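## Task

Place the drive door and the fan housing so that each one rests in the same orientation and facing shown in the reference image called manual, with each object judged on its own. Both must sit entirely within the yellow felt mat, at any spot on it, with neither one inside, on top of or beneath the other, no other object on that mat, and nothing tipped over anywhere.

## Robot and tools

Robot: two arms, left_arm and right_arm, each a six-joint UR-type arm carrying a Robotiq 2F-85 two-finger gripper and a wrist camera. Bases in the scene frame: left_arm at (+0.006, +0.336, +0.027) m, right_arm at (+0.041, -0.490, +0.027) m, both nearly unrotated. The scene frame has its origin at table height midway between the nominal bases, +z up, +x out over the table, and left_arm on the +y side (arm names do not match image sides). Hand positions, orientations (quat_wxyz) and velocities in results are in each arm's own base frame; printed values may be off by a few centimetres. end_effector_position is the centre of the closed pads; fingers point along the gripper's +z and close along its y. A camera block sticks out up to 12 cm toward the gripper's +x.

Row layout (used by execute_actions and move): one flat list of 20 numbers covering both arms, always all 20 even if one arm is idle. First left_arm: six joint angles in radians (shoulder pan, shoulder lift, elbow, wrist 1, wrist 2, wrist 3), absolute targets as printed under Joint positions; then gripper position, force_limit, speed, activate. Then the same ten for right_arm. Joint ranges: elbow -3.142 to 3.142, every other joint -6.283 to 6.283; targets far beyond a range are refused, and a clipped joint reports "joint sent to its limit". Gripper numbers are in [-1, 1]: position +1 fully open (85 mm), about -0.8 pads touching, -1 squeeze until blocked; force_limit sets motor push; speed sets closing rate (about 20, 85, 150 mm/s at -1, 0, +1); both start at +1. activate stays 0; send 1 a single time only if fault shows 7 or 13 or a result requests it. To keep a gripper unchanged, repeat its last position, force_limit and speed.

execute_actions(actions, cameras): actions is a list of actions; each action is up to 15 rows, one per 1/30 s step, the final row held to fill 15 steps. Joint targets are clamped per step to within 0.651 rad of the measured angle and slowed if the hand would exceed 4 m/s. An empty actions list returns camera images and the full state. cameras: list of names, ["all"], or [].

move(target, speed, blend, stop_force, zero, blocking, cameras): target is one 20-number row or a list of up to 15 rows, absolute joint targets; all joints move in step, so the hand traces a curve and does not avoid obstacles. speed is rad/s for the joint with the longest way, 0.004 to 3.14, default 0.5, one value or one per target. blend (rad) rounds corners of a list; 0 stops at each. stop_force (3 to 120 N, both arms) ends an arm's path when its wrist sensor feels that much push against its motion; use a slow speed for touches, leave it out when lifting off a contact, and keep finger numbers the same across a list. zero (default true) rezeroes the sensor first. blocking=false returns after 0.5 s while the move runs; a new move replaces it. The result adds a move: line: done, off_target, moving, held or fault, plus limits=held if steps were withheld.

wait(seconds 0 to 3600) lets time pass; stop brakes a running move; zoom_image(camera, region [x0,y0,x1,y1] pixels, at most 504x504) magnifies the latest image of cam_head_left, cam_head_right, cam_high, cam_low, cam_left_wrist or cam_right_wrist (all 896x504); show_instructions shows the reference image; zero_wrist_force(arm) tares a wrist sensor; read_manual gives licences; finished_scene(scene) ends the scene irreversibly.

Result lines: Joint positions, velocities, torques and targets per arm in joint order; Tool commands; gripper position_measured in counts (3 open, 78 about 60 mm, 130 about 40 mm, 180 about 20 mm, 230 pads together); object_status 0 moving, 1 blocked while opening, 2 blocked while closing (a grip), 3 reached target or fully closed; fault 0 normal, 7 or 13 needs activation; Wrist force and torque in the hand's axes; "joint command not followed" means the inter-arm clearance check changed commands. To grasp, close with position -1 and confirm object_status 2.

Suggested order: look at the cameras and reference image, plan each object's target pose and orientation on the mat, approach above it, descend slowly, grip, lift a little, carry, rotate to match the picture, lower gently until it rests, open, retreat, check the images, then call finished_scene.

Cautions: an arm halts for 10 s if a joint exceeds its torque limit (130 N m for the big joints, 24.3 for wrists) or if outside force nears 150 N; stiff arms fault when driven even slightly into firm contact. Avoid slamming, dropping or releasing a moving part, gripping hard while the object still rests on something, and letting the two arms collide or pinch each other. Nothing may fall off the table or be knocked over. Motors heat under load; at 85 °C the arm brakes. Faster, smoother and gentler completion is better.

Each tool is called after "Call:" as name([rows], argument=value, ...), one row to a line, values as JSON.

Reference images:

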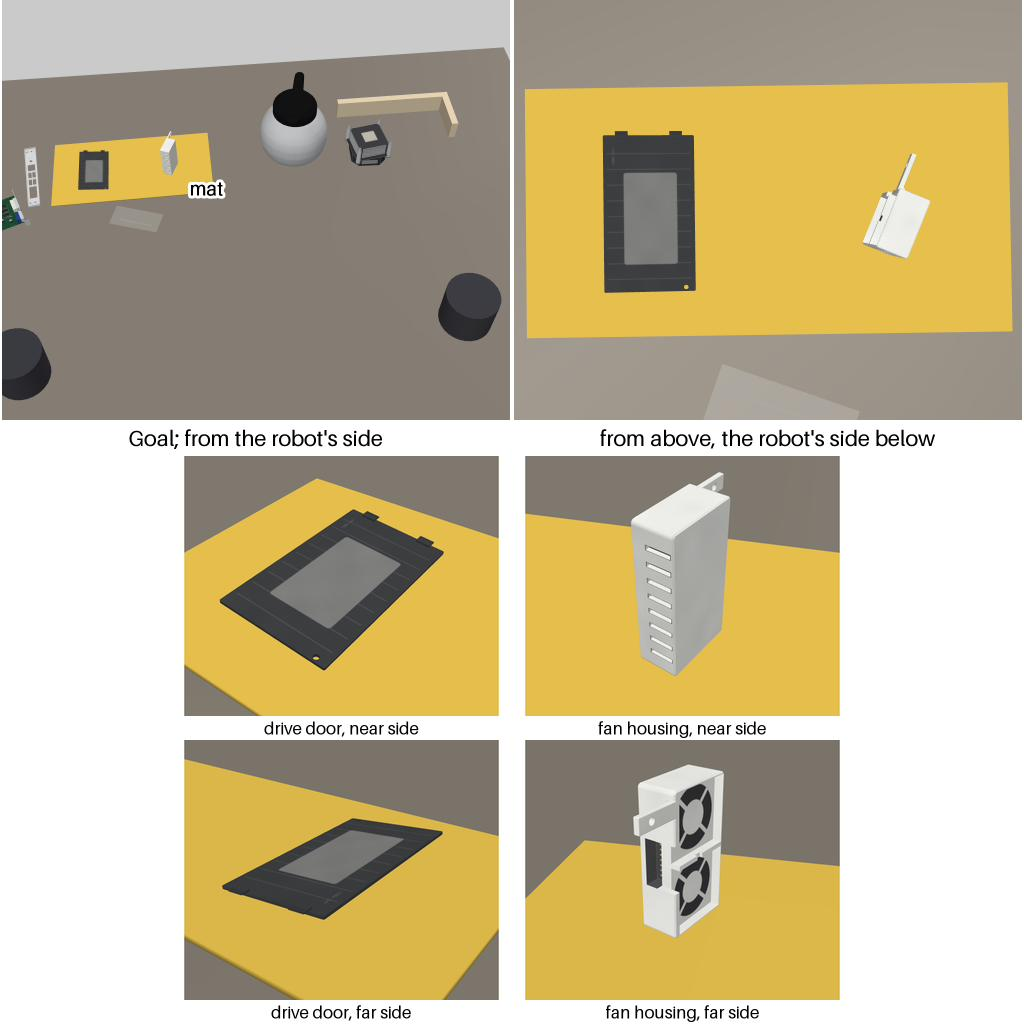

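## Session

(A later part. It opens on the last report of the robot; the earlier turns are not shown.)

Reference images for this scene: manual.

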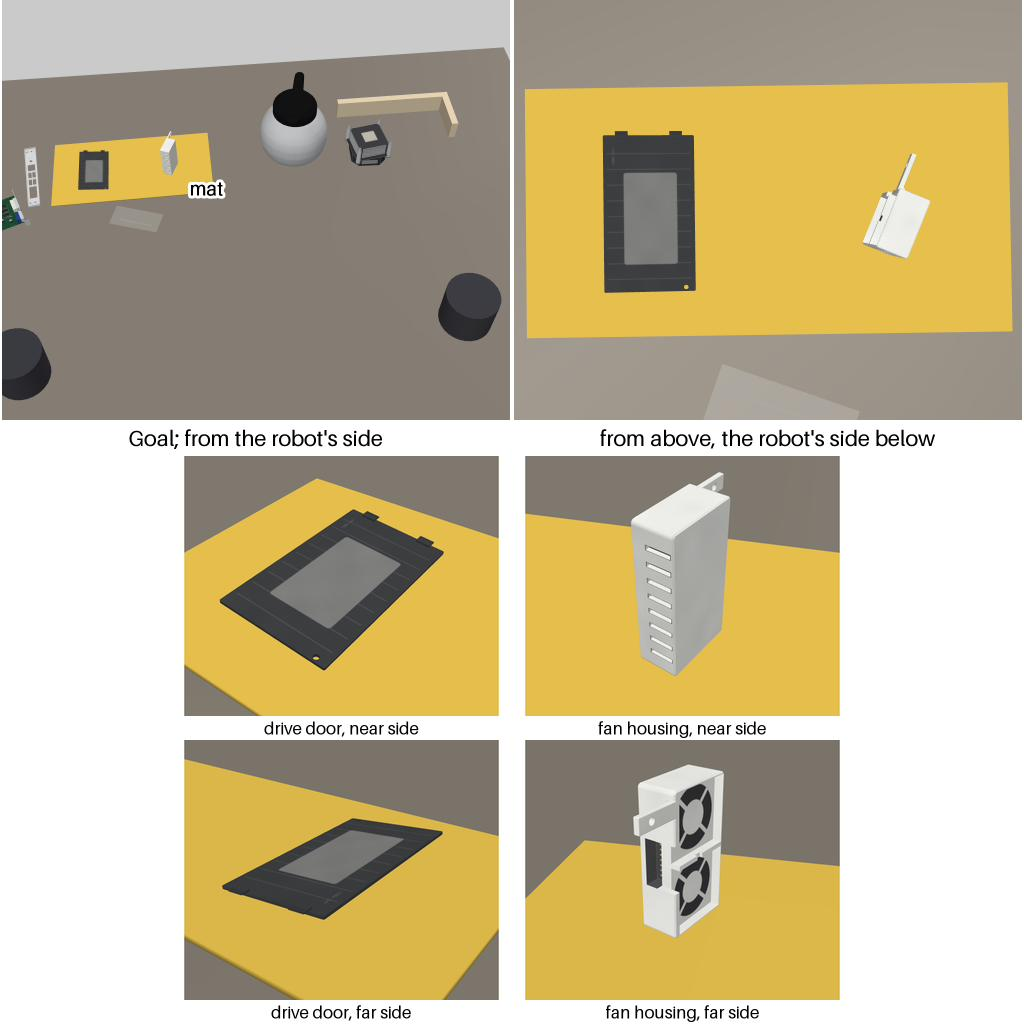

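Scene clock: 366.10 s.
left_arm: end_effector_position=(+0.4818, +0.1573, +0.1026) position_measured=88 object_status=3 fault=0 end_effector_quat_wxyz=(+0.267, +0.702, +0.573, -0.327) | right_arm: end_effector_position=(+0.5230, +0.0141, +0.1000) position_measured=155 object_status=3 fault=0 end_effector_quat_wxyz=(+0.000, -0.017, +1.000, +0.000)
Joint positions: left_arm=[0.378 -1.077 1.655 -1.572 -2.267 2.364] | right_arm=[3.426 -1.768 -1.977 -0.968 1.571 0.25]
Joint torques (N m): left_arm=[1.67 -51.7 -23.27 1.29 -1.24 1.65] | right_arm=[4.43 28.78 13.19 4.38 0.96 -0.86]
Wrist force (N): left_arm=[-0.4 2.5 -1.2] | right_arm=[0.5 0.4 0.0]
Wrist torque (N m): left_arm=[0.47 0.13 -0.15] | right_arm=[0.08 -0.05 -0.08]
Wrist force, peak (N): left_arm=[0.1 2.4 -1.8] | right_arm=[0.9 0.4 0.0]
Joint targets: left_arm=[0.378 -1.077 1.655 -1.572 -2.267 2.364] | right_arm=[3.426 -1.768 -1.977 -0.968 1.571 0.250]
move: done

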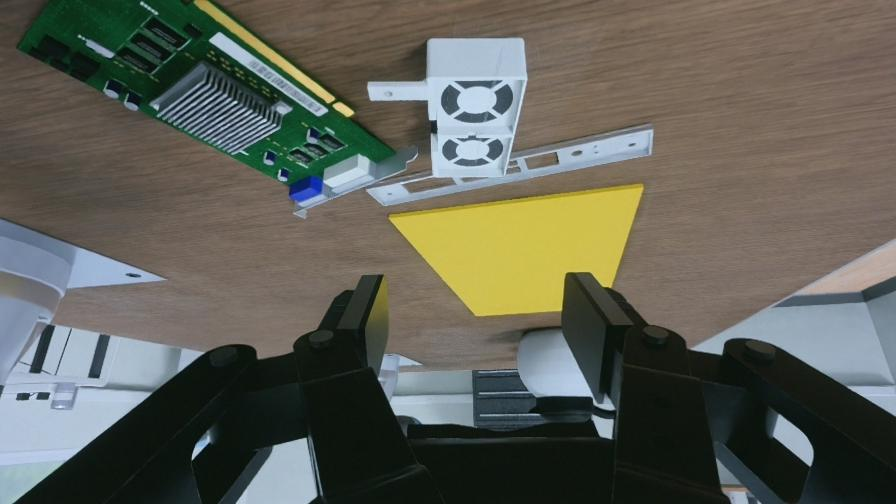

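Call:
move([
  [0.2505, -1.2229, 1.8614, -1.9626, -2.0376, 2.0811, 0.326, 0, 0, 0, 3.4206, -1.8684, -2.0039, -0.8401, 1.5708, 0.244, -0.205, 0, 0, 0],
  [0.1833, -1.1474, 1.996, -2.2064, -2.0529, 2.0074, 0.326, 0, 0, 0, 3.4206, -1.9865, -2.0511, -0.6748, 1.5708, 0.244, -0.205, 0, 0, 0],
], speed=[0.5, 0.055], blend=[0.02, 0], stop_force=6, cameras=["cam_left_wrist", "cam_right_wrist", "cam_low"])

Call:
zoom_image(camera="cam_left_wrist", region=[300, 100, 660, 420])

Call:
zoom_image(camera="cam_right_wrist", region=[280, 130, 640, 380])

Scene clock: 438.17 s.
left_arm: end_effector_position=(+0.4725, +0.1020, +0.0121) position_measured=88 object_status=3 fault=0 end_effector_quat_wxyz=(+0.164, +0.748, +0.611, -0.200) | right_arm: end_effector_position=(+0.5335, +0.0142, -0.0056) position_measured=155 object_status=3 fault=0 end_effector_quat_wxyz=(+0.000, -0.018, +1.000, +0.000)
Joint positions: left_arm=[0.183 -1.147 1.996 -2.206 -2.053 2.007] | right_arm=[3.421 -1.974 -2.046 -0.692 1.571 0.244]
Joint torques (N m): left_arm=[8.73 -52.29 -27.59 0.31 -0.89 1.8] | right_arm=[5.55 46.18 20.39 3.02 1.1 0.77]
Wrist force (N): left_arm=[-0.7 2.2 0.0] | right_arm=[-1.2 0.9 -4.8]
Wrist torque (N m): left_arm=[0.52 0.19 -0.11] | right_arm=[0.15 -0.05 -0.09]
Wrist force, peak (N): left_arm=[-0.9 2.7 -0.7] | right_arm=[10.9 -0.2 -40.6]
Joint targets: left_arm=[0.183 -1.147 1.996 -2.206 -2.053 2.007] | right_arm=[3.421 -1.974 -2.046 -0.692 1.571 0.244]
move: contact (right_arm); right_arm: the wrist 1 is farthest, 0.017 rad from its target
Images, in order (width x height): cam_low 896x504, cam_left_wrist 896x504, cam_right_wrist 896x504.

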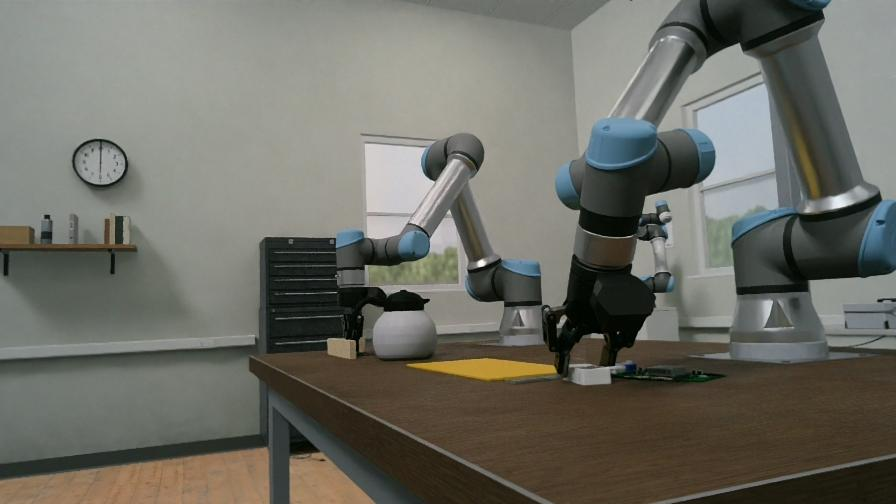

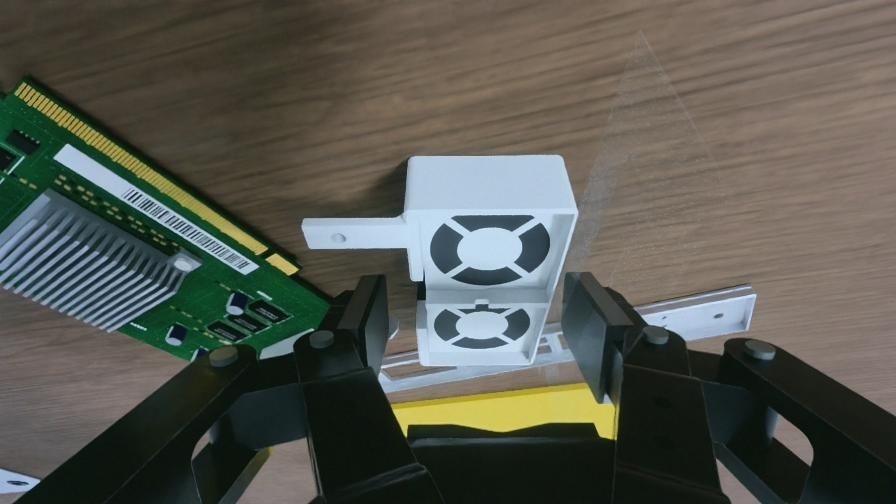

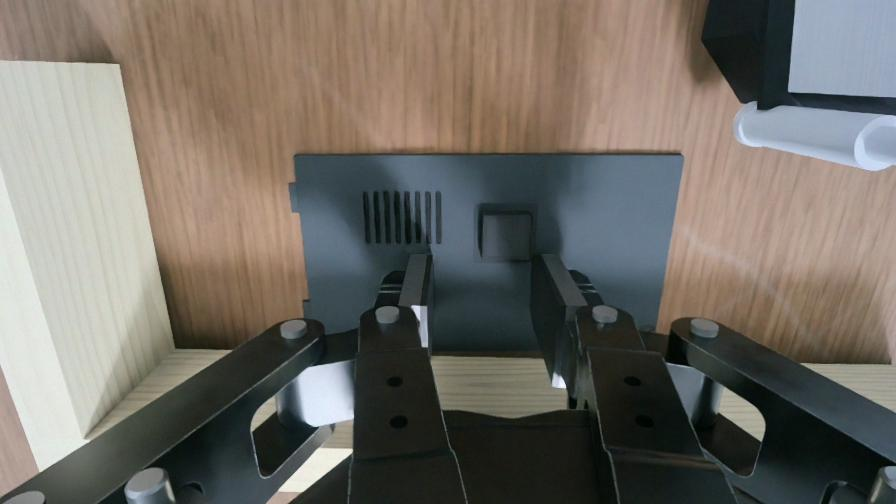

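Scaled by 1.400 from the camera's image (finer frame: 1280x720).

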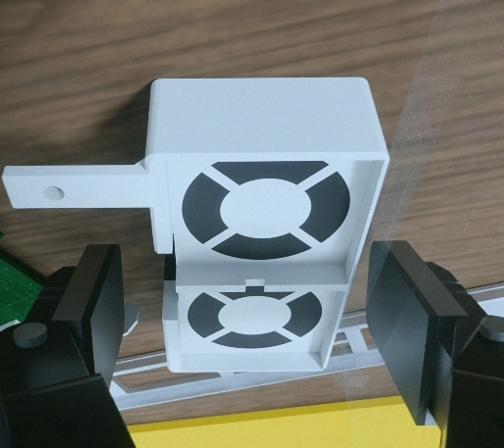

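Scaled by 1.400 from the camera's image (finer frame: 1280x720).

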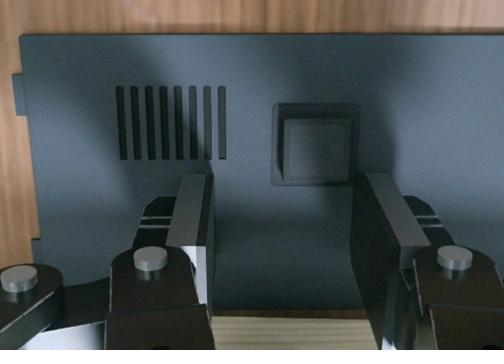

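Call:
move(target=[0.1833, -1.1474, 1.996, -2.2064, -2.0529, 2.0074, -1, -0.5, -1, 0, 3.4206, -1.9758, -2.0467, -0.6899, 1.5708, 0.244, -0.205, 0, 0, 0], speed=0.01)

Scene clock: 458.83 s.
left_arm: end_effector_position=(+0.4725, +0.1020, +0.0121) position_measured=132 object_status=0 fault=0 end_effector_quat_wxyz=(+0.164, +0.748, +0.611, -0.200) | right_arm: end_effector_position=(+0.5335, +0.0142, -0.0064) position_measured=155 object_status=3 fault=0 end_effector_quat_wxyz=(+0.000, -0.018, +1.000, +0.000)
Joint positions: left_arm=[0.183 -1.147 1.996 -2.206 -2.053 2.007] | right_arm=[3.421 -1.976 -2.047 -0.69 1.571 0.244]
Joint torques (N m): left_arm=[7.13 -44.62 -23.33 -0.12 0.77 1.77] | right_arm=[6.41 -6.48 -5.45 -0.56 1.2 -0.88]
Wrist force (N): left_arm=[-4.2 -0.3 -10.3] | right_arm=[20.4 -2.8 -71.5]
Wrist torque (N m): left_arm=[0.51 0.21 -0.11] | right_arm=[1.61 -0.07 0.27]
Wrist force, peak (N): left_arm=[-4.1 0.0 -10.5] | right_arm=[20.4 -3.0 -71.6]
Joint targets: left_arm=[0.183 -1.147 1.996 -2.206 -2.053 2.007] | right_arm=[3.421 -1.976 -2.047 -0.690 1.571 0.244]
move: done

Call:
move(target=[0.1833, -1.3148, 1.9036, -1.9466, -2.0529, 2.0074, -1, -0.5, -1, 0, 3.4206, -1.9744, -2.0462, -0.6915, 1.5708, 0.244, -0.205, 0, 0, 0], speed=0.12, cameras=["cam_left_wrist", "cam_right_wrist"])

Scene clock: 474.57 s.
left_arm: end_effector_position=(+0.4725, +0.1020, +0.1124) position_measured=132 object_status=2 fault=0 end_effector_quat_wxyz=(+0.164, +0.748, +0.611, -0.200) | right_arm: end_effector_position=(+0.5336, +0.0142, -0.0056) position_measured=155 object_status=3 fault=0 end_effector_quat_wxyz=(+0.000, -0.018, +1.000, +0.000)
Joint positions: left_arm=[0.183 -1.315 1.903 -1.947 -2.053 2.007] | right_arm=[3.421 -1.974 -2.046 -0.692 1.571 0.244]
Joint torques (N m): left_arm=[-4.37 -24.7 -12.36 -5.49 0.79 1.65] | right_arm=[5.41 44.02 18.96 0.62 1.18 -0.41]
Wrist force (N): left_arm=[0.0 2.2 -0.1] | right_arm=[-2.2 1.1 -7.4]
Wrist torque (N m): left_arm=[0.48 0.08 -0.06] | right_arm=[0.21 -0.01 -0.10]
Wrist force, peak (N): left_arm=[-4.3 -0.1 -10.6] | right_arm=[18.9 -2.6 -73.2]
Joint targets: left_arm=[0.183 -1.315 1.904 -1.947 -2.053 2.007] | right_arm=[3.421 -1.974 -2.046 -0.692 1.571 0.244]
move: done

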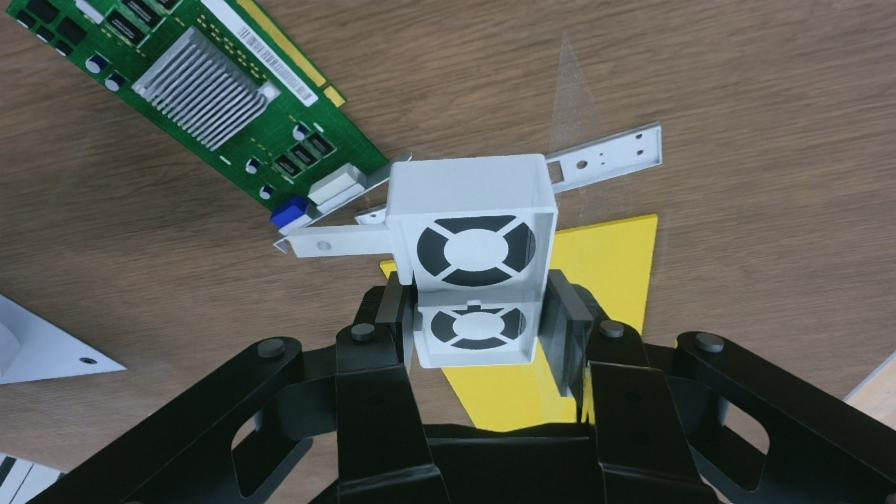

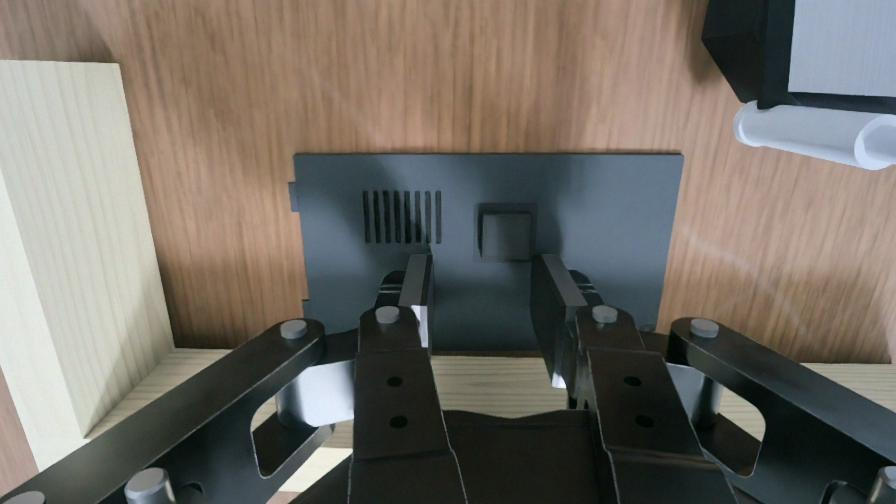

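Call:
move(target=[0.1833, -1.3148, 1.9036, -1.9466, -2.0529, 2.0074, -1, -0.5, -1, 0, 3.42498, -1.96043, -2.06947, -0.68249, 1.5708, 0.2484, -0.205, 0, 0, 0], speed=0.015, cameras=["cam_right_wrist"])

Scene clock: 486.37 s.
left_arm: end_effector_position=(+0.4724, +0.1020, +0.1122) position_measured=132 object_status=2 fault=0 end_effector_quat_wxyz=(+0.164, +0.748, +0.611, -0.200) | right_arm: end_effector_position=(+0.5254, +0.0142, -0.0057) position_measured=155 object_status=3 fault=0 end_effector_quat_wxyz=(+0.000, -0.017, +1.000, +0.000)
Joint positions: left_arm=[0.183 -1.315 1.904 -1.947 -2.053 2.007] | right_arm=[3.425 -1.96 -2.07 -0.682 1.571 0.248]
Joint torques (N m): left_arm=[-4.9 -23.86 -11.79 -4.33 0.92 1.71] | right_arm=[3.89 36.72 13.57 2.47 1.11 1.29]
Wrist force (N): left_arm=[-0.4 2.2 0.1] | right_arm=[-1.9 0.5 -8.3]
Wrist torque (N m): left_arm=[0.48 0.13 -0.07] | right_arm=[0.27 -0.04 -0.20]
Wrist force, peak (N): left_arm=[-0.1 2.5 -0.1] | right_arm=[-1.9 0.4 -8.5]
Joint targets: left_arm=[0.183 -1.315 1.904 -1.947 -2.053 2.007] | right_arm=[3.425 -1.960 -2.069 -0.682 1.571 0.248]
move: done

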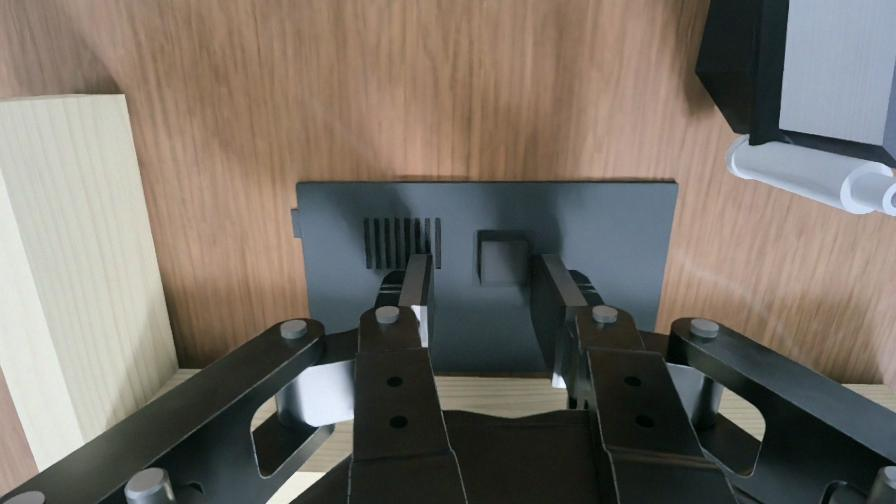

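Call:
move([
  [0.1833, -1.3148, 1.9036, -1.9466, -2.0529, 2.0074, -1, -0.5, -1, 0, 3.42498, -1.9365, -2.0619, -0.714, 1.5708, 0.2484, -0.205, 0, 0, 0],
  [0.1833, -1.3148, 1.9036, -1.9466, -2.0529, 2.0074, -1, -0.5, -1, 0, 3.39473, -1.96227, -2.0205, -0.72962, 1.5708, 0.2181, -0.205, 0, 0, 0],
  [0.1833, -1.3148, 1.9036, -1.9466, -2.0529, 2.0074, -1, -0.5, -1, 0, 3.37945, -2.02325, -1.91987, -0.76927, 1.5708, 0.2028, -0.205, 0, 0, 0],
], speed=[0.1, 0.1, 0.03], blend=[0.005, 0.01, 0], stop_force=25, cameras=["cam_right_wrist", "cam_head_left"])

Call:
zoom_image(camera="cam_head_left", region=[480, 150, 760, 290])

Scene clock: 515.33 s.
left_arm: end_effector_position=(+0.4724, +0.1020, +0.1122) position_measured=132 object_status=2 fault=0 end_effector_quat_wxyz=(+0.164, +0.748, +0.611, -0.200) | right_arm: end_effector_position=(+0.5506, +0.0021, +0.0061) position_measured=155 object_status=3 fault=0 end_effector_quat_wxyz=(+0.000, -0.018, +1.000, +0.000)
Joint positions: left_arm=[0.183 -1.315 1.904 -1.947 -2.053 2.007] | right_arm=[3.39 -1.981 -1.989 -0.742 1.571 0.213]
Joint torques (N m): left_arm=[-4.4 -23.99 -12.08 -3.87 0.87 1.71] | right_arm=[6.48 55.78 18.87 5.17 -3.37 1.45]
Wrist force (N): left_arm=[-0.2 2.1 -0.1] | right_arm=[13.9 1.0 6.0]
Wrist torque (N m): left_arm=[0.47 0.11 -0.06] | right_arm=[-0.05 -0.28 0.18]
Wrist force, peak (N): left_arm=[-0.1 2.7 -0.1] | right_arm=[33.9 2.6 -10.7]
Joint targets: left_arm=[0.183 -1.315 1.904 -1.947 -2.053 2.007] | right_arm=[3.390 -1.981 -1.989 -0.742 1.571 0.213]
move: contact (right_arm); path passed 2 of 3 targets; right_arm: the elbow is farthest, 0.069 rad from its target
Images, in order (width x height): cam_head_left 896x504, cam_right_wrist 896x504.

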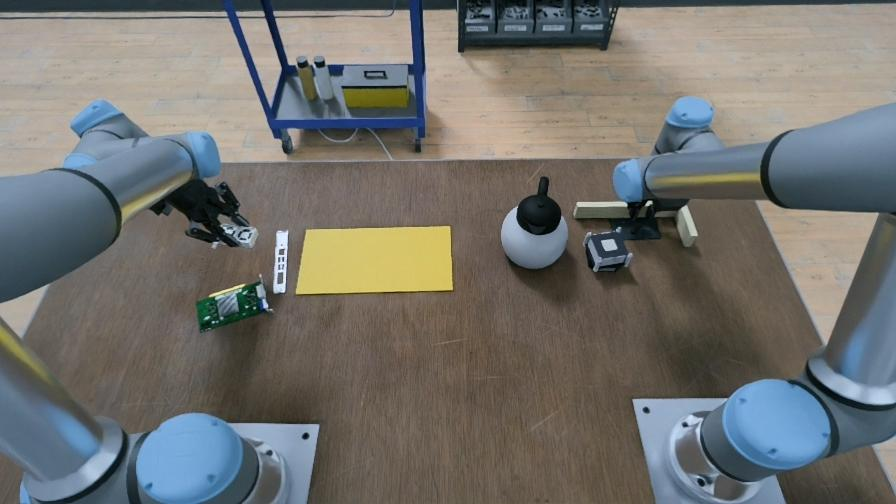

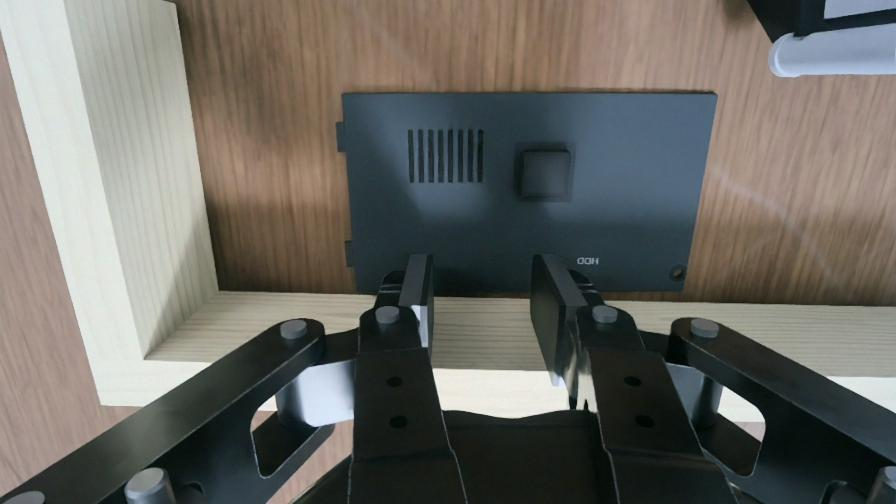

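Scaled by 1.800 from the camera's image (finer frame: 1280x720).

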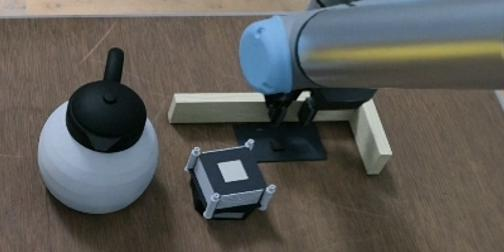

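Call:
move([
  [-0.06, -1.35, 1.914, -2.0, -2.33, 3.42, -1, -0.5, -1, 0, 3.3971, -1.87178, -1.99917, -0.84144, 1.5708, 0.2205, -0.205, 0, 0, 0],
  [-0.3056, -1.0276, 1.9246, -2.3539, -2.6149, 4.844, -1, -0.5, -1, 0, 3.56902, -1.91142, -1.94173, -0.85924, 1.5708, 0.3924, -0.205, 0, 0, 0],
], speed=[0.8, 0.8], blend=[0.1, 0], cameras=["cam_right_wrist", "cam_left_wrist", "cam_head_left"])

Call:
zoom_image(camera="cam_head_left", region=[480, 150, 760, 290])

Scene clock: 613.70 s.
left_arm: end_effector_position=(+0.4966, -0.2499, +0.0801) position_measured=132 object_status=2 fault=0 end_effector_quat_wxyz=(-0.413, -0.489, +0.715, -0.282) | right_arm: end_effector_position=(+0.5455, +0.1020, +0.0500) position_measured=155 object_status=3 fault=0 end_effector_quat_wxyz=(+0.000, -0.018, +1.000, +0.000)
Joint positions: left_arm=[-0.306 -1.027 1.925 -2.354 -2.615 4.844] | right_arm=[3.569 -1.912 -1.942 -0.859 1.571 0.392]
Joint torques (N m): left_arm=[7.39 -57.08 -12.29 -0.33 0.4 2.01] | right_arm=[-6.16 45.37 12.62 3.16 -1.39 -0.8]
Wrist force (N): left_arm=[0.2 0.3 1.2] | right_arm=[0.6 0.3 0.4]
Wrist torque (N m): left_arm=[0.03 -0.17 0.13] | right_arm=[0.06 -0.07 -0.08]
Wrist force, peak (N): left_arm=[0.0 0.4 2.6] | right_arm=[14.6 1.0 5.1]
Joint targets: left_arm=[-0.306 -1.028 1.925 -2.354 -2.615 4.844] | right_arm=[3.569 -1.911 -1.942 -0.859 1.571 0.392]
move: done
Images, in order (width x height): cam_head_left 896x504, cam_left_wrist 896x504, cam_right_wrist 896x504.

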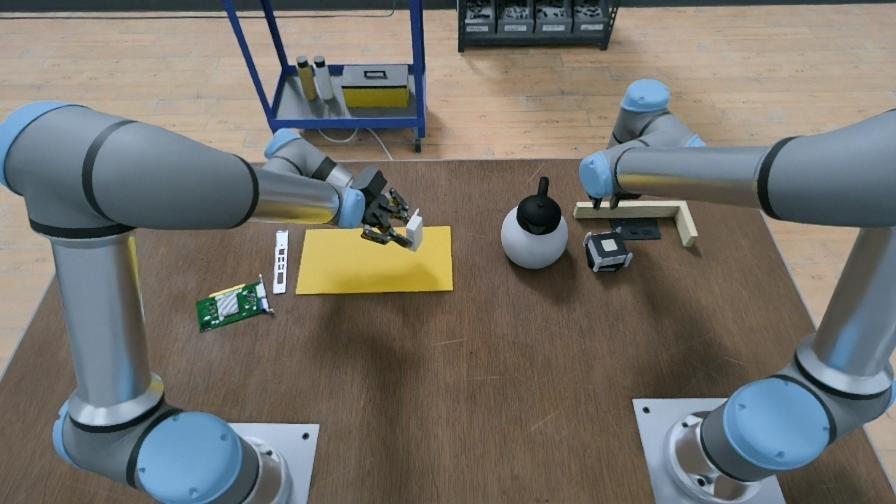

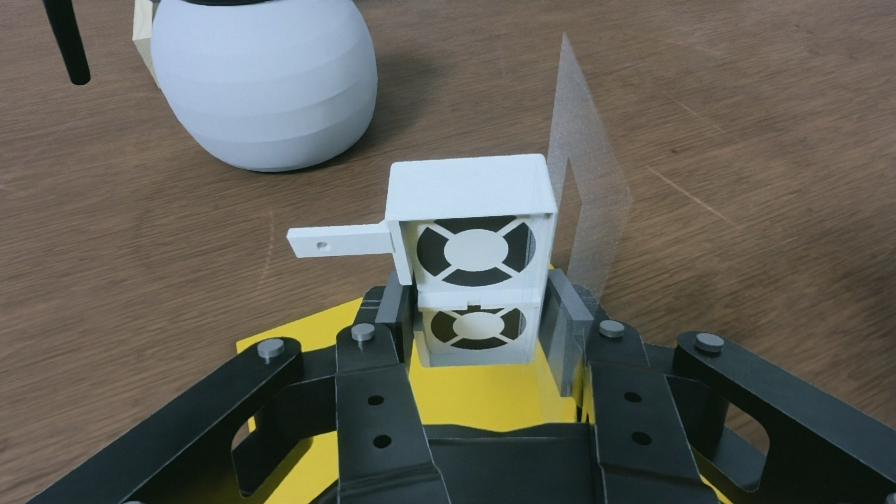

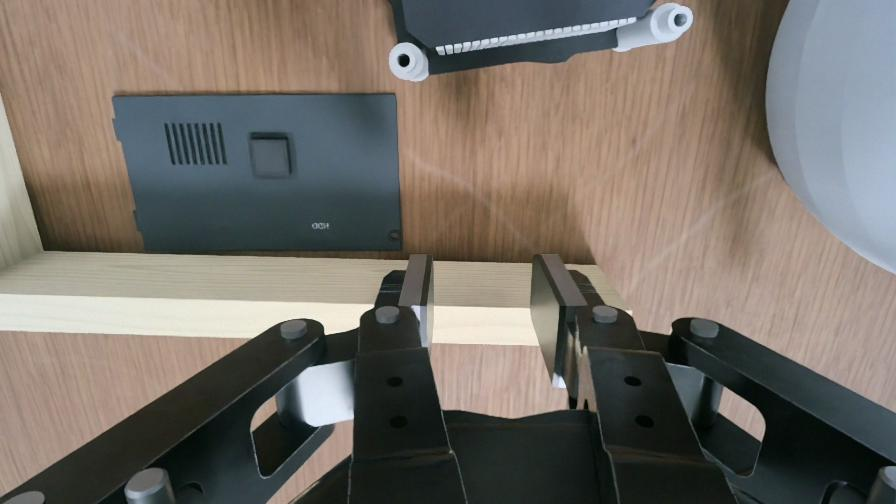

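Scaled by 1.800 from the camera's image (finer frame: 1280x720).

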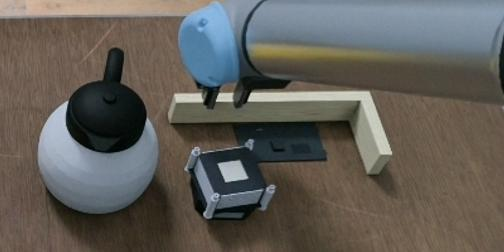

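Call:
zoom_image(camera="cam_left_wrist", region=[380, 20, 680, 420])

Call:
zoom_image(camera="cam_head_left", region=[340, 160, 480, 290])

Call:
execute_actions(actions=[], cameras=["cam_low", "cam_high", "cam_head_right"])

Scaled by 1.260 from the camera's image (finer frame: 1280x720).

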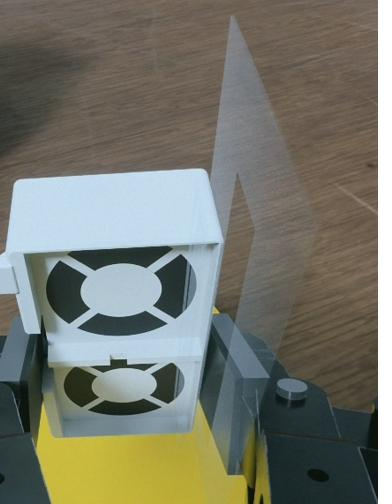

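Scaled by 3.600 from the camera's image (finer frame: 1280x720).

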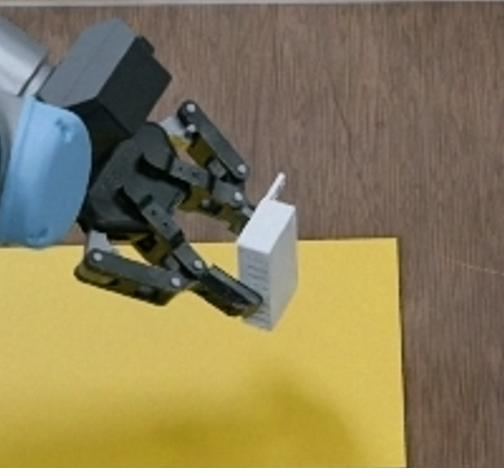

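Scene clock: 620.00 s.
left_arm: end_effector_position=(+0.4966, -0.2498, +0.0802) position_measured=132 object_status=2 fault=0 end_effector_quat_wxyz=(-0.413, -0.489, +0.715, -0.282) | right_arm: end_effector_position=(+0.5455, +0.1020, +0.0500) position_measured=155 object_status=3 fault=0 end_effector_quat_wxyz=(+0.000, -0.018, +1.000, +0.000)
Joint positions: left_arm=[-0.306 -1.028 1.925 -2.354 -2.615 4.844] | right_arm=[3.569 -1.911 -1.942 -0.859 1.571 0.392]
Joint velocities: within noise
Joint torques (N m): left_arm=[9.02 -56.26 -24.94 -0.96 0.04 1.63] | right_arm=[-6.41 48.98 12.64 4.24 0.05 -0.93]
Motor temperatures (°C): left_arm=[35 43 31 39 46 42] | right_arm=[34 34 35 42 49 40]
Wrist force (N): left_arm=[0.1 0.4 1.3] | right_arm=[0.6 0.4 0.3]
Wrist torque (N m): left_arm=[0.06 -0.15 0.11] | right_arm=[0.08 -0.07 -0.08]
Wrist force, peak (N): left_arm=[0.0 0.4 1.7] | right_arm=[1.0 0.5 0.2]
Joint targets: left_arm=[-0.306 -1.028 1.925 -2.354 -2.615 4.844] | right_arm=[3.569 -1.911 -1.942 -0.859 1.571 0.392]
Tool commands: left_gripper/position=-1.0 left_gripper/force_limit=-0.5 left_gripper/speed=-1.0 left_gripper/activate=+0.0 right_gripper/position=-0.205 right_gripper/force_limit=+0.0 right_gripper/speed=+0.0 right_gripper/activate=+0.0
Images, in order (width x height): cam_head_right 896x504, cam_high 896x504, cam_low 896x504.

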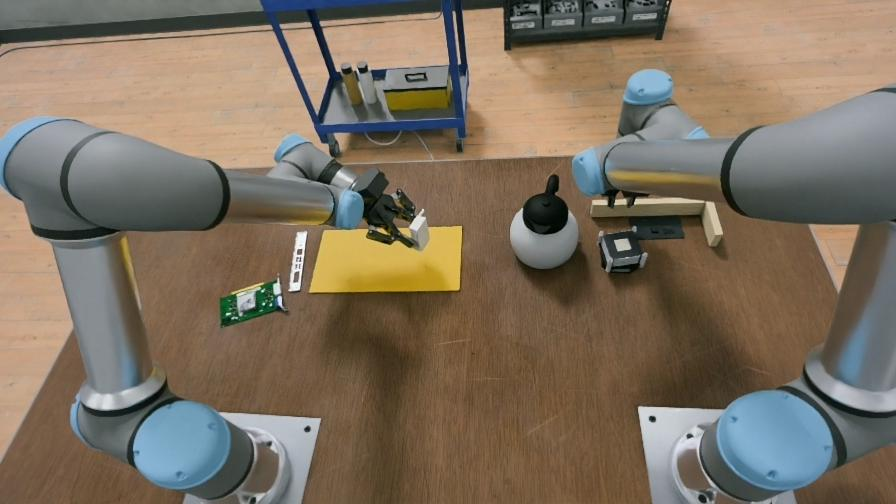

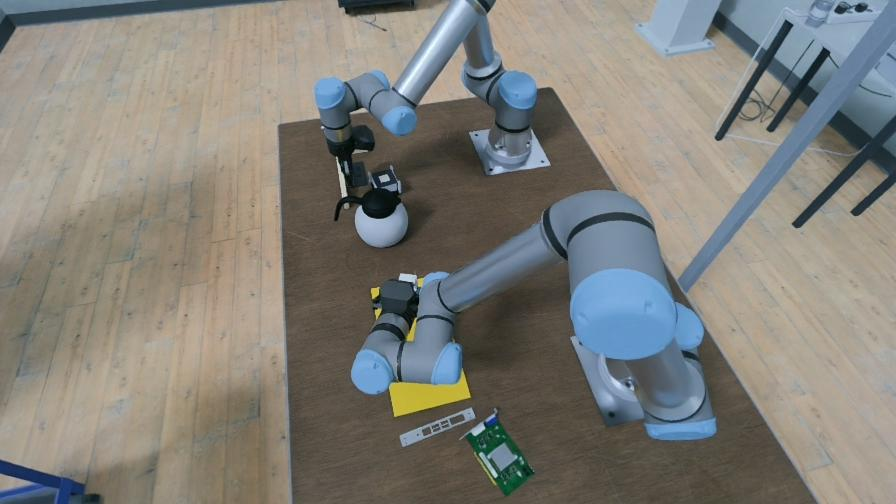

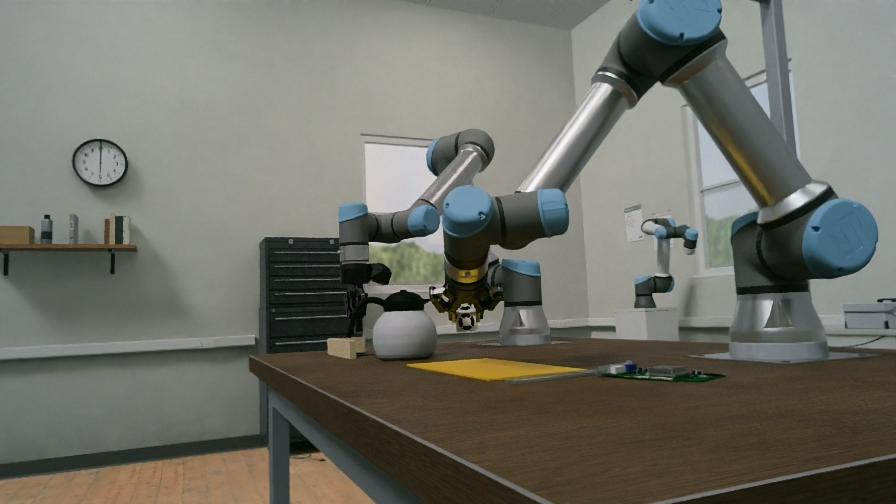

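Call:
zoom_image(camera="cam_low", region=[400, 270, 560, 390])

Call:
zoom_image(camera="cam_head_right", region=[340, 160, 480, 290])

Call:
zoom_image(camera="cam_high", region=[350, 250, 470, 370])

Scaled by 3.150 from the camera's image (finer frame: 1280x720).

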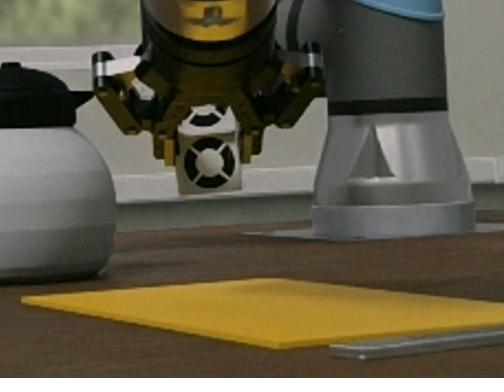

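Scaled by 3.600 from the camera's image (finer frame: 1280x720).

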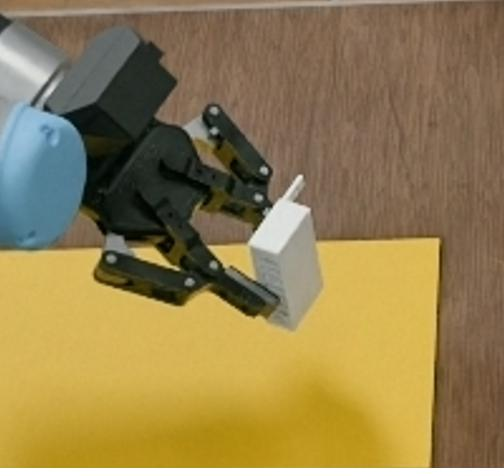

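Scaled by 4.200 from the camera's image (finer frame: 1280x720).

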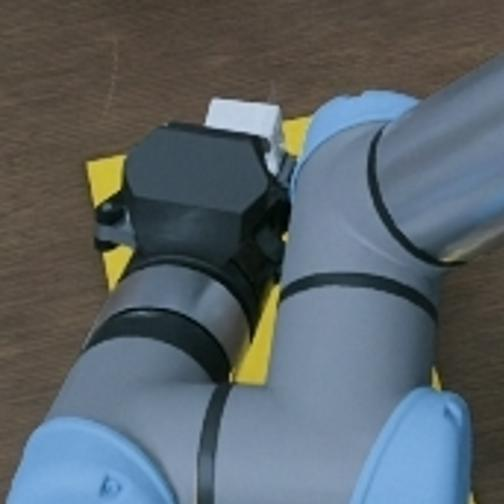

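Call:
move([
  [-0.06, -1.35, 1.914, -2.0, -2.33, 3.42, -1, -0.5, -1, 0, 3.56902, -1.98, -1.965, -0.77, 1.5708, 0.3924, -0.205, 0, 0, 0],
  [0.1833, -1.3148, 1.9036, -1.9466, -2.0529, 2.0074, -1, -0.5, -1, 0, 3.56902, -2.00023, -1.98048, -0.73168, 1.5708, 0.3924, -0.205, 0, 0, 0],
], speed=[0.9, 0.9], blend=[0.1, 0])

Call:
move(target=[0.1833, -1.1475, 1.9959, -2.2062, -2.0529, 2.0074, -1, -0.5, -1, 0, 3.56902, -2.01725, -1.98561, -0.70953, 1.5708, 0.3924, -0.205, 0, 0, 0], speed=0.06, stop_force=4, cameras=["cam_left_wrist", "cam_right_wrist"])

Scene clock: 710.77 s.
left_arm: end_effector_position=(+0.4724, +0.1020, +0.1122) position_measured=132 object_status=2 fault=0 end_effector_quat_wxyz=(+0.164, +0.748, +0.611, -0.201) | right_arm: end_effector_position=(+0.5455, +0.1020, +0.0001) position_measured=155 object_status=3 fault=0 end_effector_quat_wxyz=(+0.000, -0.018, +1.000, +0.000)
Joint positions: left_arm=[0.183 -1.315 1.904 -1.946 -2.053 2.008] | right_arm=[3.569 -2 -1.981 -0.732 1.571 0.392]
Joint torques (N m): left_arm=[-6.05 -39.41 -27.34 -4.72 -4.03 -0.98] | right_arm=[-2.37 41.41 17.29 1.69 0.98 -0.72]
Wrist force (N): left_arm=[-0.6 2.5 0.1] | right_arm=[0.6 0.3 0.4]
Wrist torque (N m): left_arm=[0.53 0.17 -0.20] | right_arm=[0.06 -0.06 -0.08]
Wrist force, peak (N): left_arm=[-2.1 1.6 -0.6] | right_arm=[1.0 0.5 0.3]
Joint targets: left_arm=[0.183 -1.315 1.904 -1.947 -2.053 2.007] | right_arm=[3.569 -2.000 -1.980 -0.732 1.571 0.392]
move: done

Scene clock: 716.27 s.
left_arm: end_effector_position=(+0.4725, +0.1020, +0.0122) position_measured=132 object_status=2 fault=0 end_effector_quat_wxyz=(+0.164, +0.748, +0.611, -0.200) | right_arm: end_effector_position=(+0.5455, +0.1020, -0.0080) position_measured=155 object_status=3 fault=0 end_effector_quat_wxyz=(+0.000, -0.018, +1.000, +0.000)
Joint positions: left_arm=[0.183 -1.148 1.996 -2.206 -2.053 2.007] | right_arm=[3.569 -2.016 -1.985 -0.711 1.571 0.392]
Joint torques (N m): left_arm=[-6.68 -50.3 -25.54 0.17 2.06 -0.92] | right_arm=[-0.51 46.27 20.07 1.06 0.87 -0.96]
Wrist force (N): left_arm=[-2.3 2.9 -3.5] | right_arm=[3.0 0.3 -8.2]
Wrist torque (N m): left_arm=[0.52 0.22 -0.25] | right_arm=[-0.09 -0.07 -0.12]
Wrist force, peak (N): left_arm=[-7.8 -1.8 -16.3] | right_arm=[3.5 0.4 -9.4]
Joint targets: left_arm=[0.183 -1.148 1.996 -2.206 -2.053 2.007] | right_arm=[3.569 -2.016 -1.985 -0.711 1.571 0.392]
move: contact (left_arm, right_arm)

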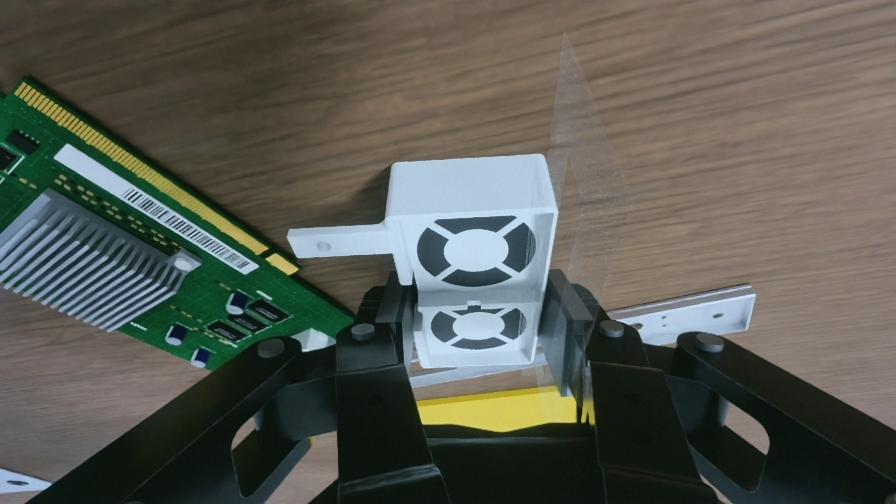

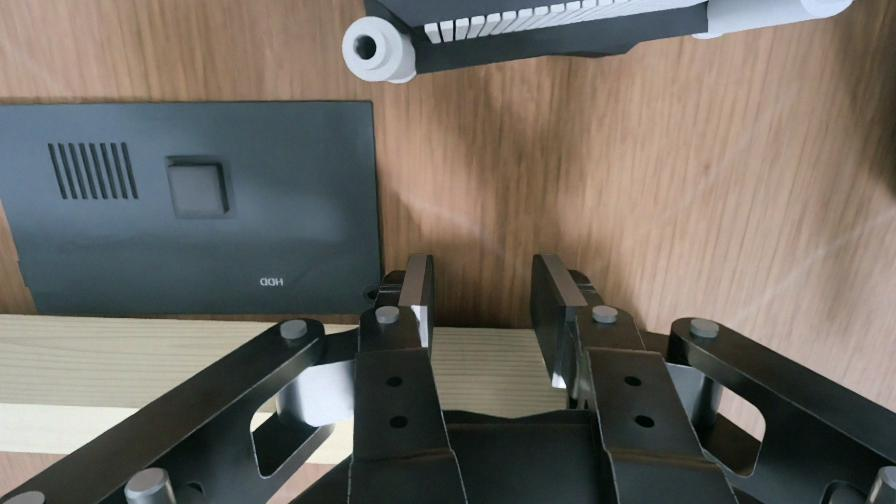

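Call:
move([
  [0.1833, -1.1475, 1.9959, -2.2062, -2.0529, 2.0074, 0.326, -0.5, -1, 0, 3.56902, -2.01431, -1.98476, -0.71332, 1.5708, 0.3924, -0.205, 0, 0, 0],
  [0.1833, -1.1475, 1.9959, -2.2062, -2.0529, 2.0074, 0.326, -0.5, -1, 0, 3.48816, -2.00628, -1.99837, -0.70774, 1.5708, 0.3116, -0.205, 0, 0, 0],
], speed=[0.01, 0.025], stop_force=20, cameras=["cam_left_wrist", "cam_right_wrist"])

Call:
zoom_image(camera="cam_left_wrist", region=[380, 0, 760, 420])

Scene clock: 733.40 s.
left_arm: end_effector_position=(+0.4725, +0.1020, +0.0121) position_measured=88 object_status=3 fault=0 end_effector_quat_wxyz=(+0.164, +0.748, +0.611, -0.200) | right_arm: end_effector_position=(+0.5475, +0.0560, -0.0071) position_measured=155 object_status=3 fault=0 end_effector_quat_wxyz=(+0.000, -0.017, +1.000, +0.000)
Joint positions: left_arm=[0.183 -1.148 1.996 -2.206 -2.053 2.007] | right_arm=[3.488 -2.006 -1.998 -0.708 1.571 0.312]
Joint torques (N m): left_arm=[-7.5 -27.78 -10.52 -4.89 -3.26 -0.75] | right_arm=[8.2 43.86 24.15 4.45 0.42 1.6]
Wrist force (N): left_arm=[-1.0 1.8 0.0] | right_arm=[6.3 -1.8 0.3]
Wrist torque (N m): left_arm=[0.44 0.24 -0.22] | right_arm=[0.03 -0.31 0.06]
Wrist force, peak (N): left_arm=[-3.1 3.5 -3.3] | right_arm=[3.2 0.4 -8.4]
Joint targets: left_arm=[0.183 -1.148 1.996 -2.206 -2.053 2.007] | right_arm=[3.488 -2.006 -1.998 -0.708 1.571 0.312]
move: done

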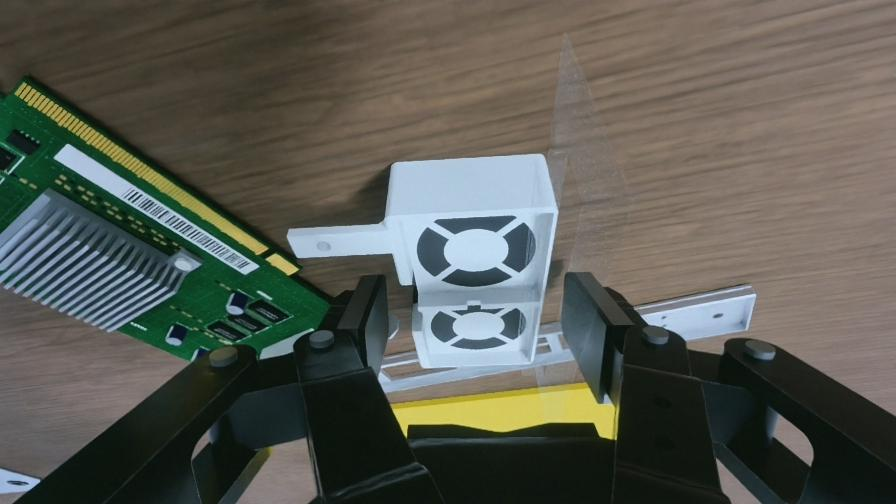

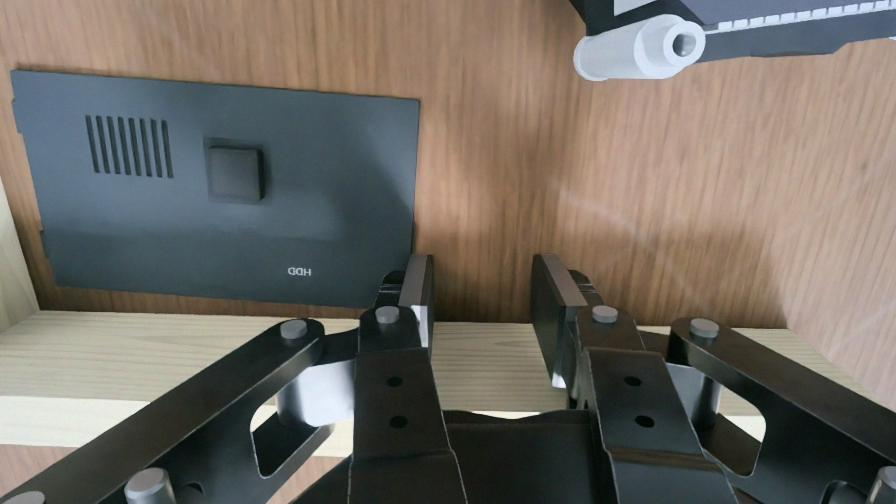

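Scaled by 1.200 from the camera's image (finer frame: 1280x720).

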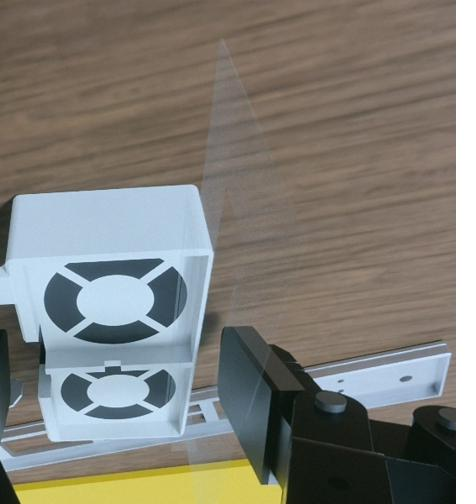

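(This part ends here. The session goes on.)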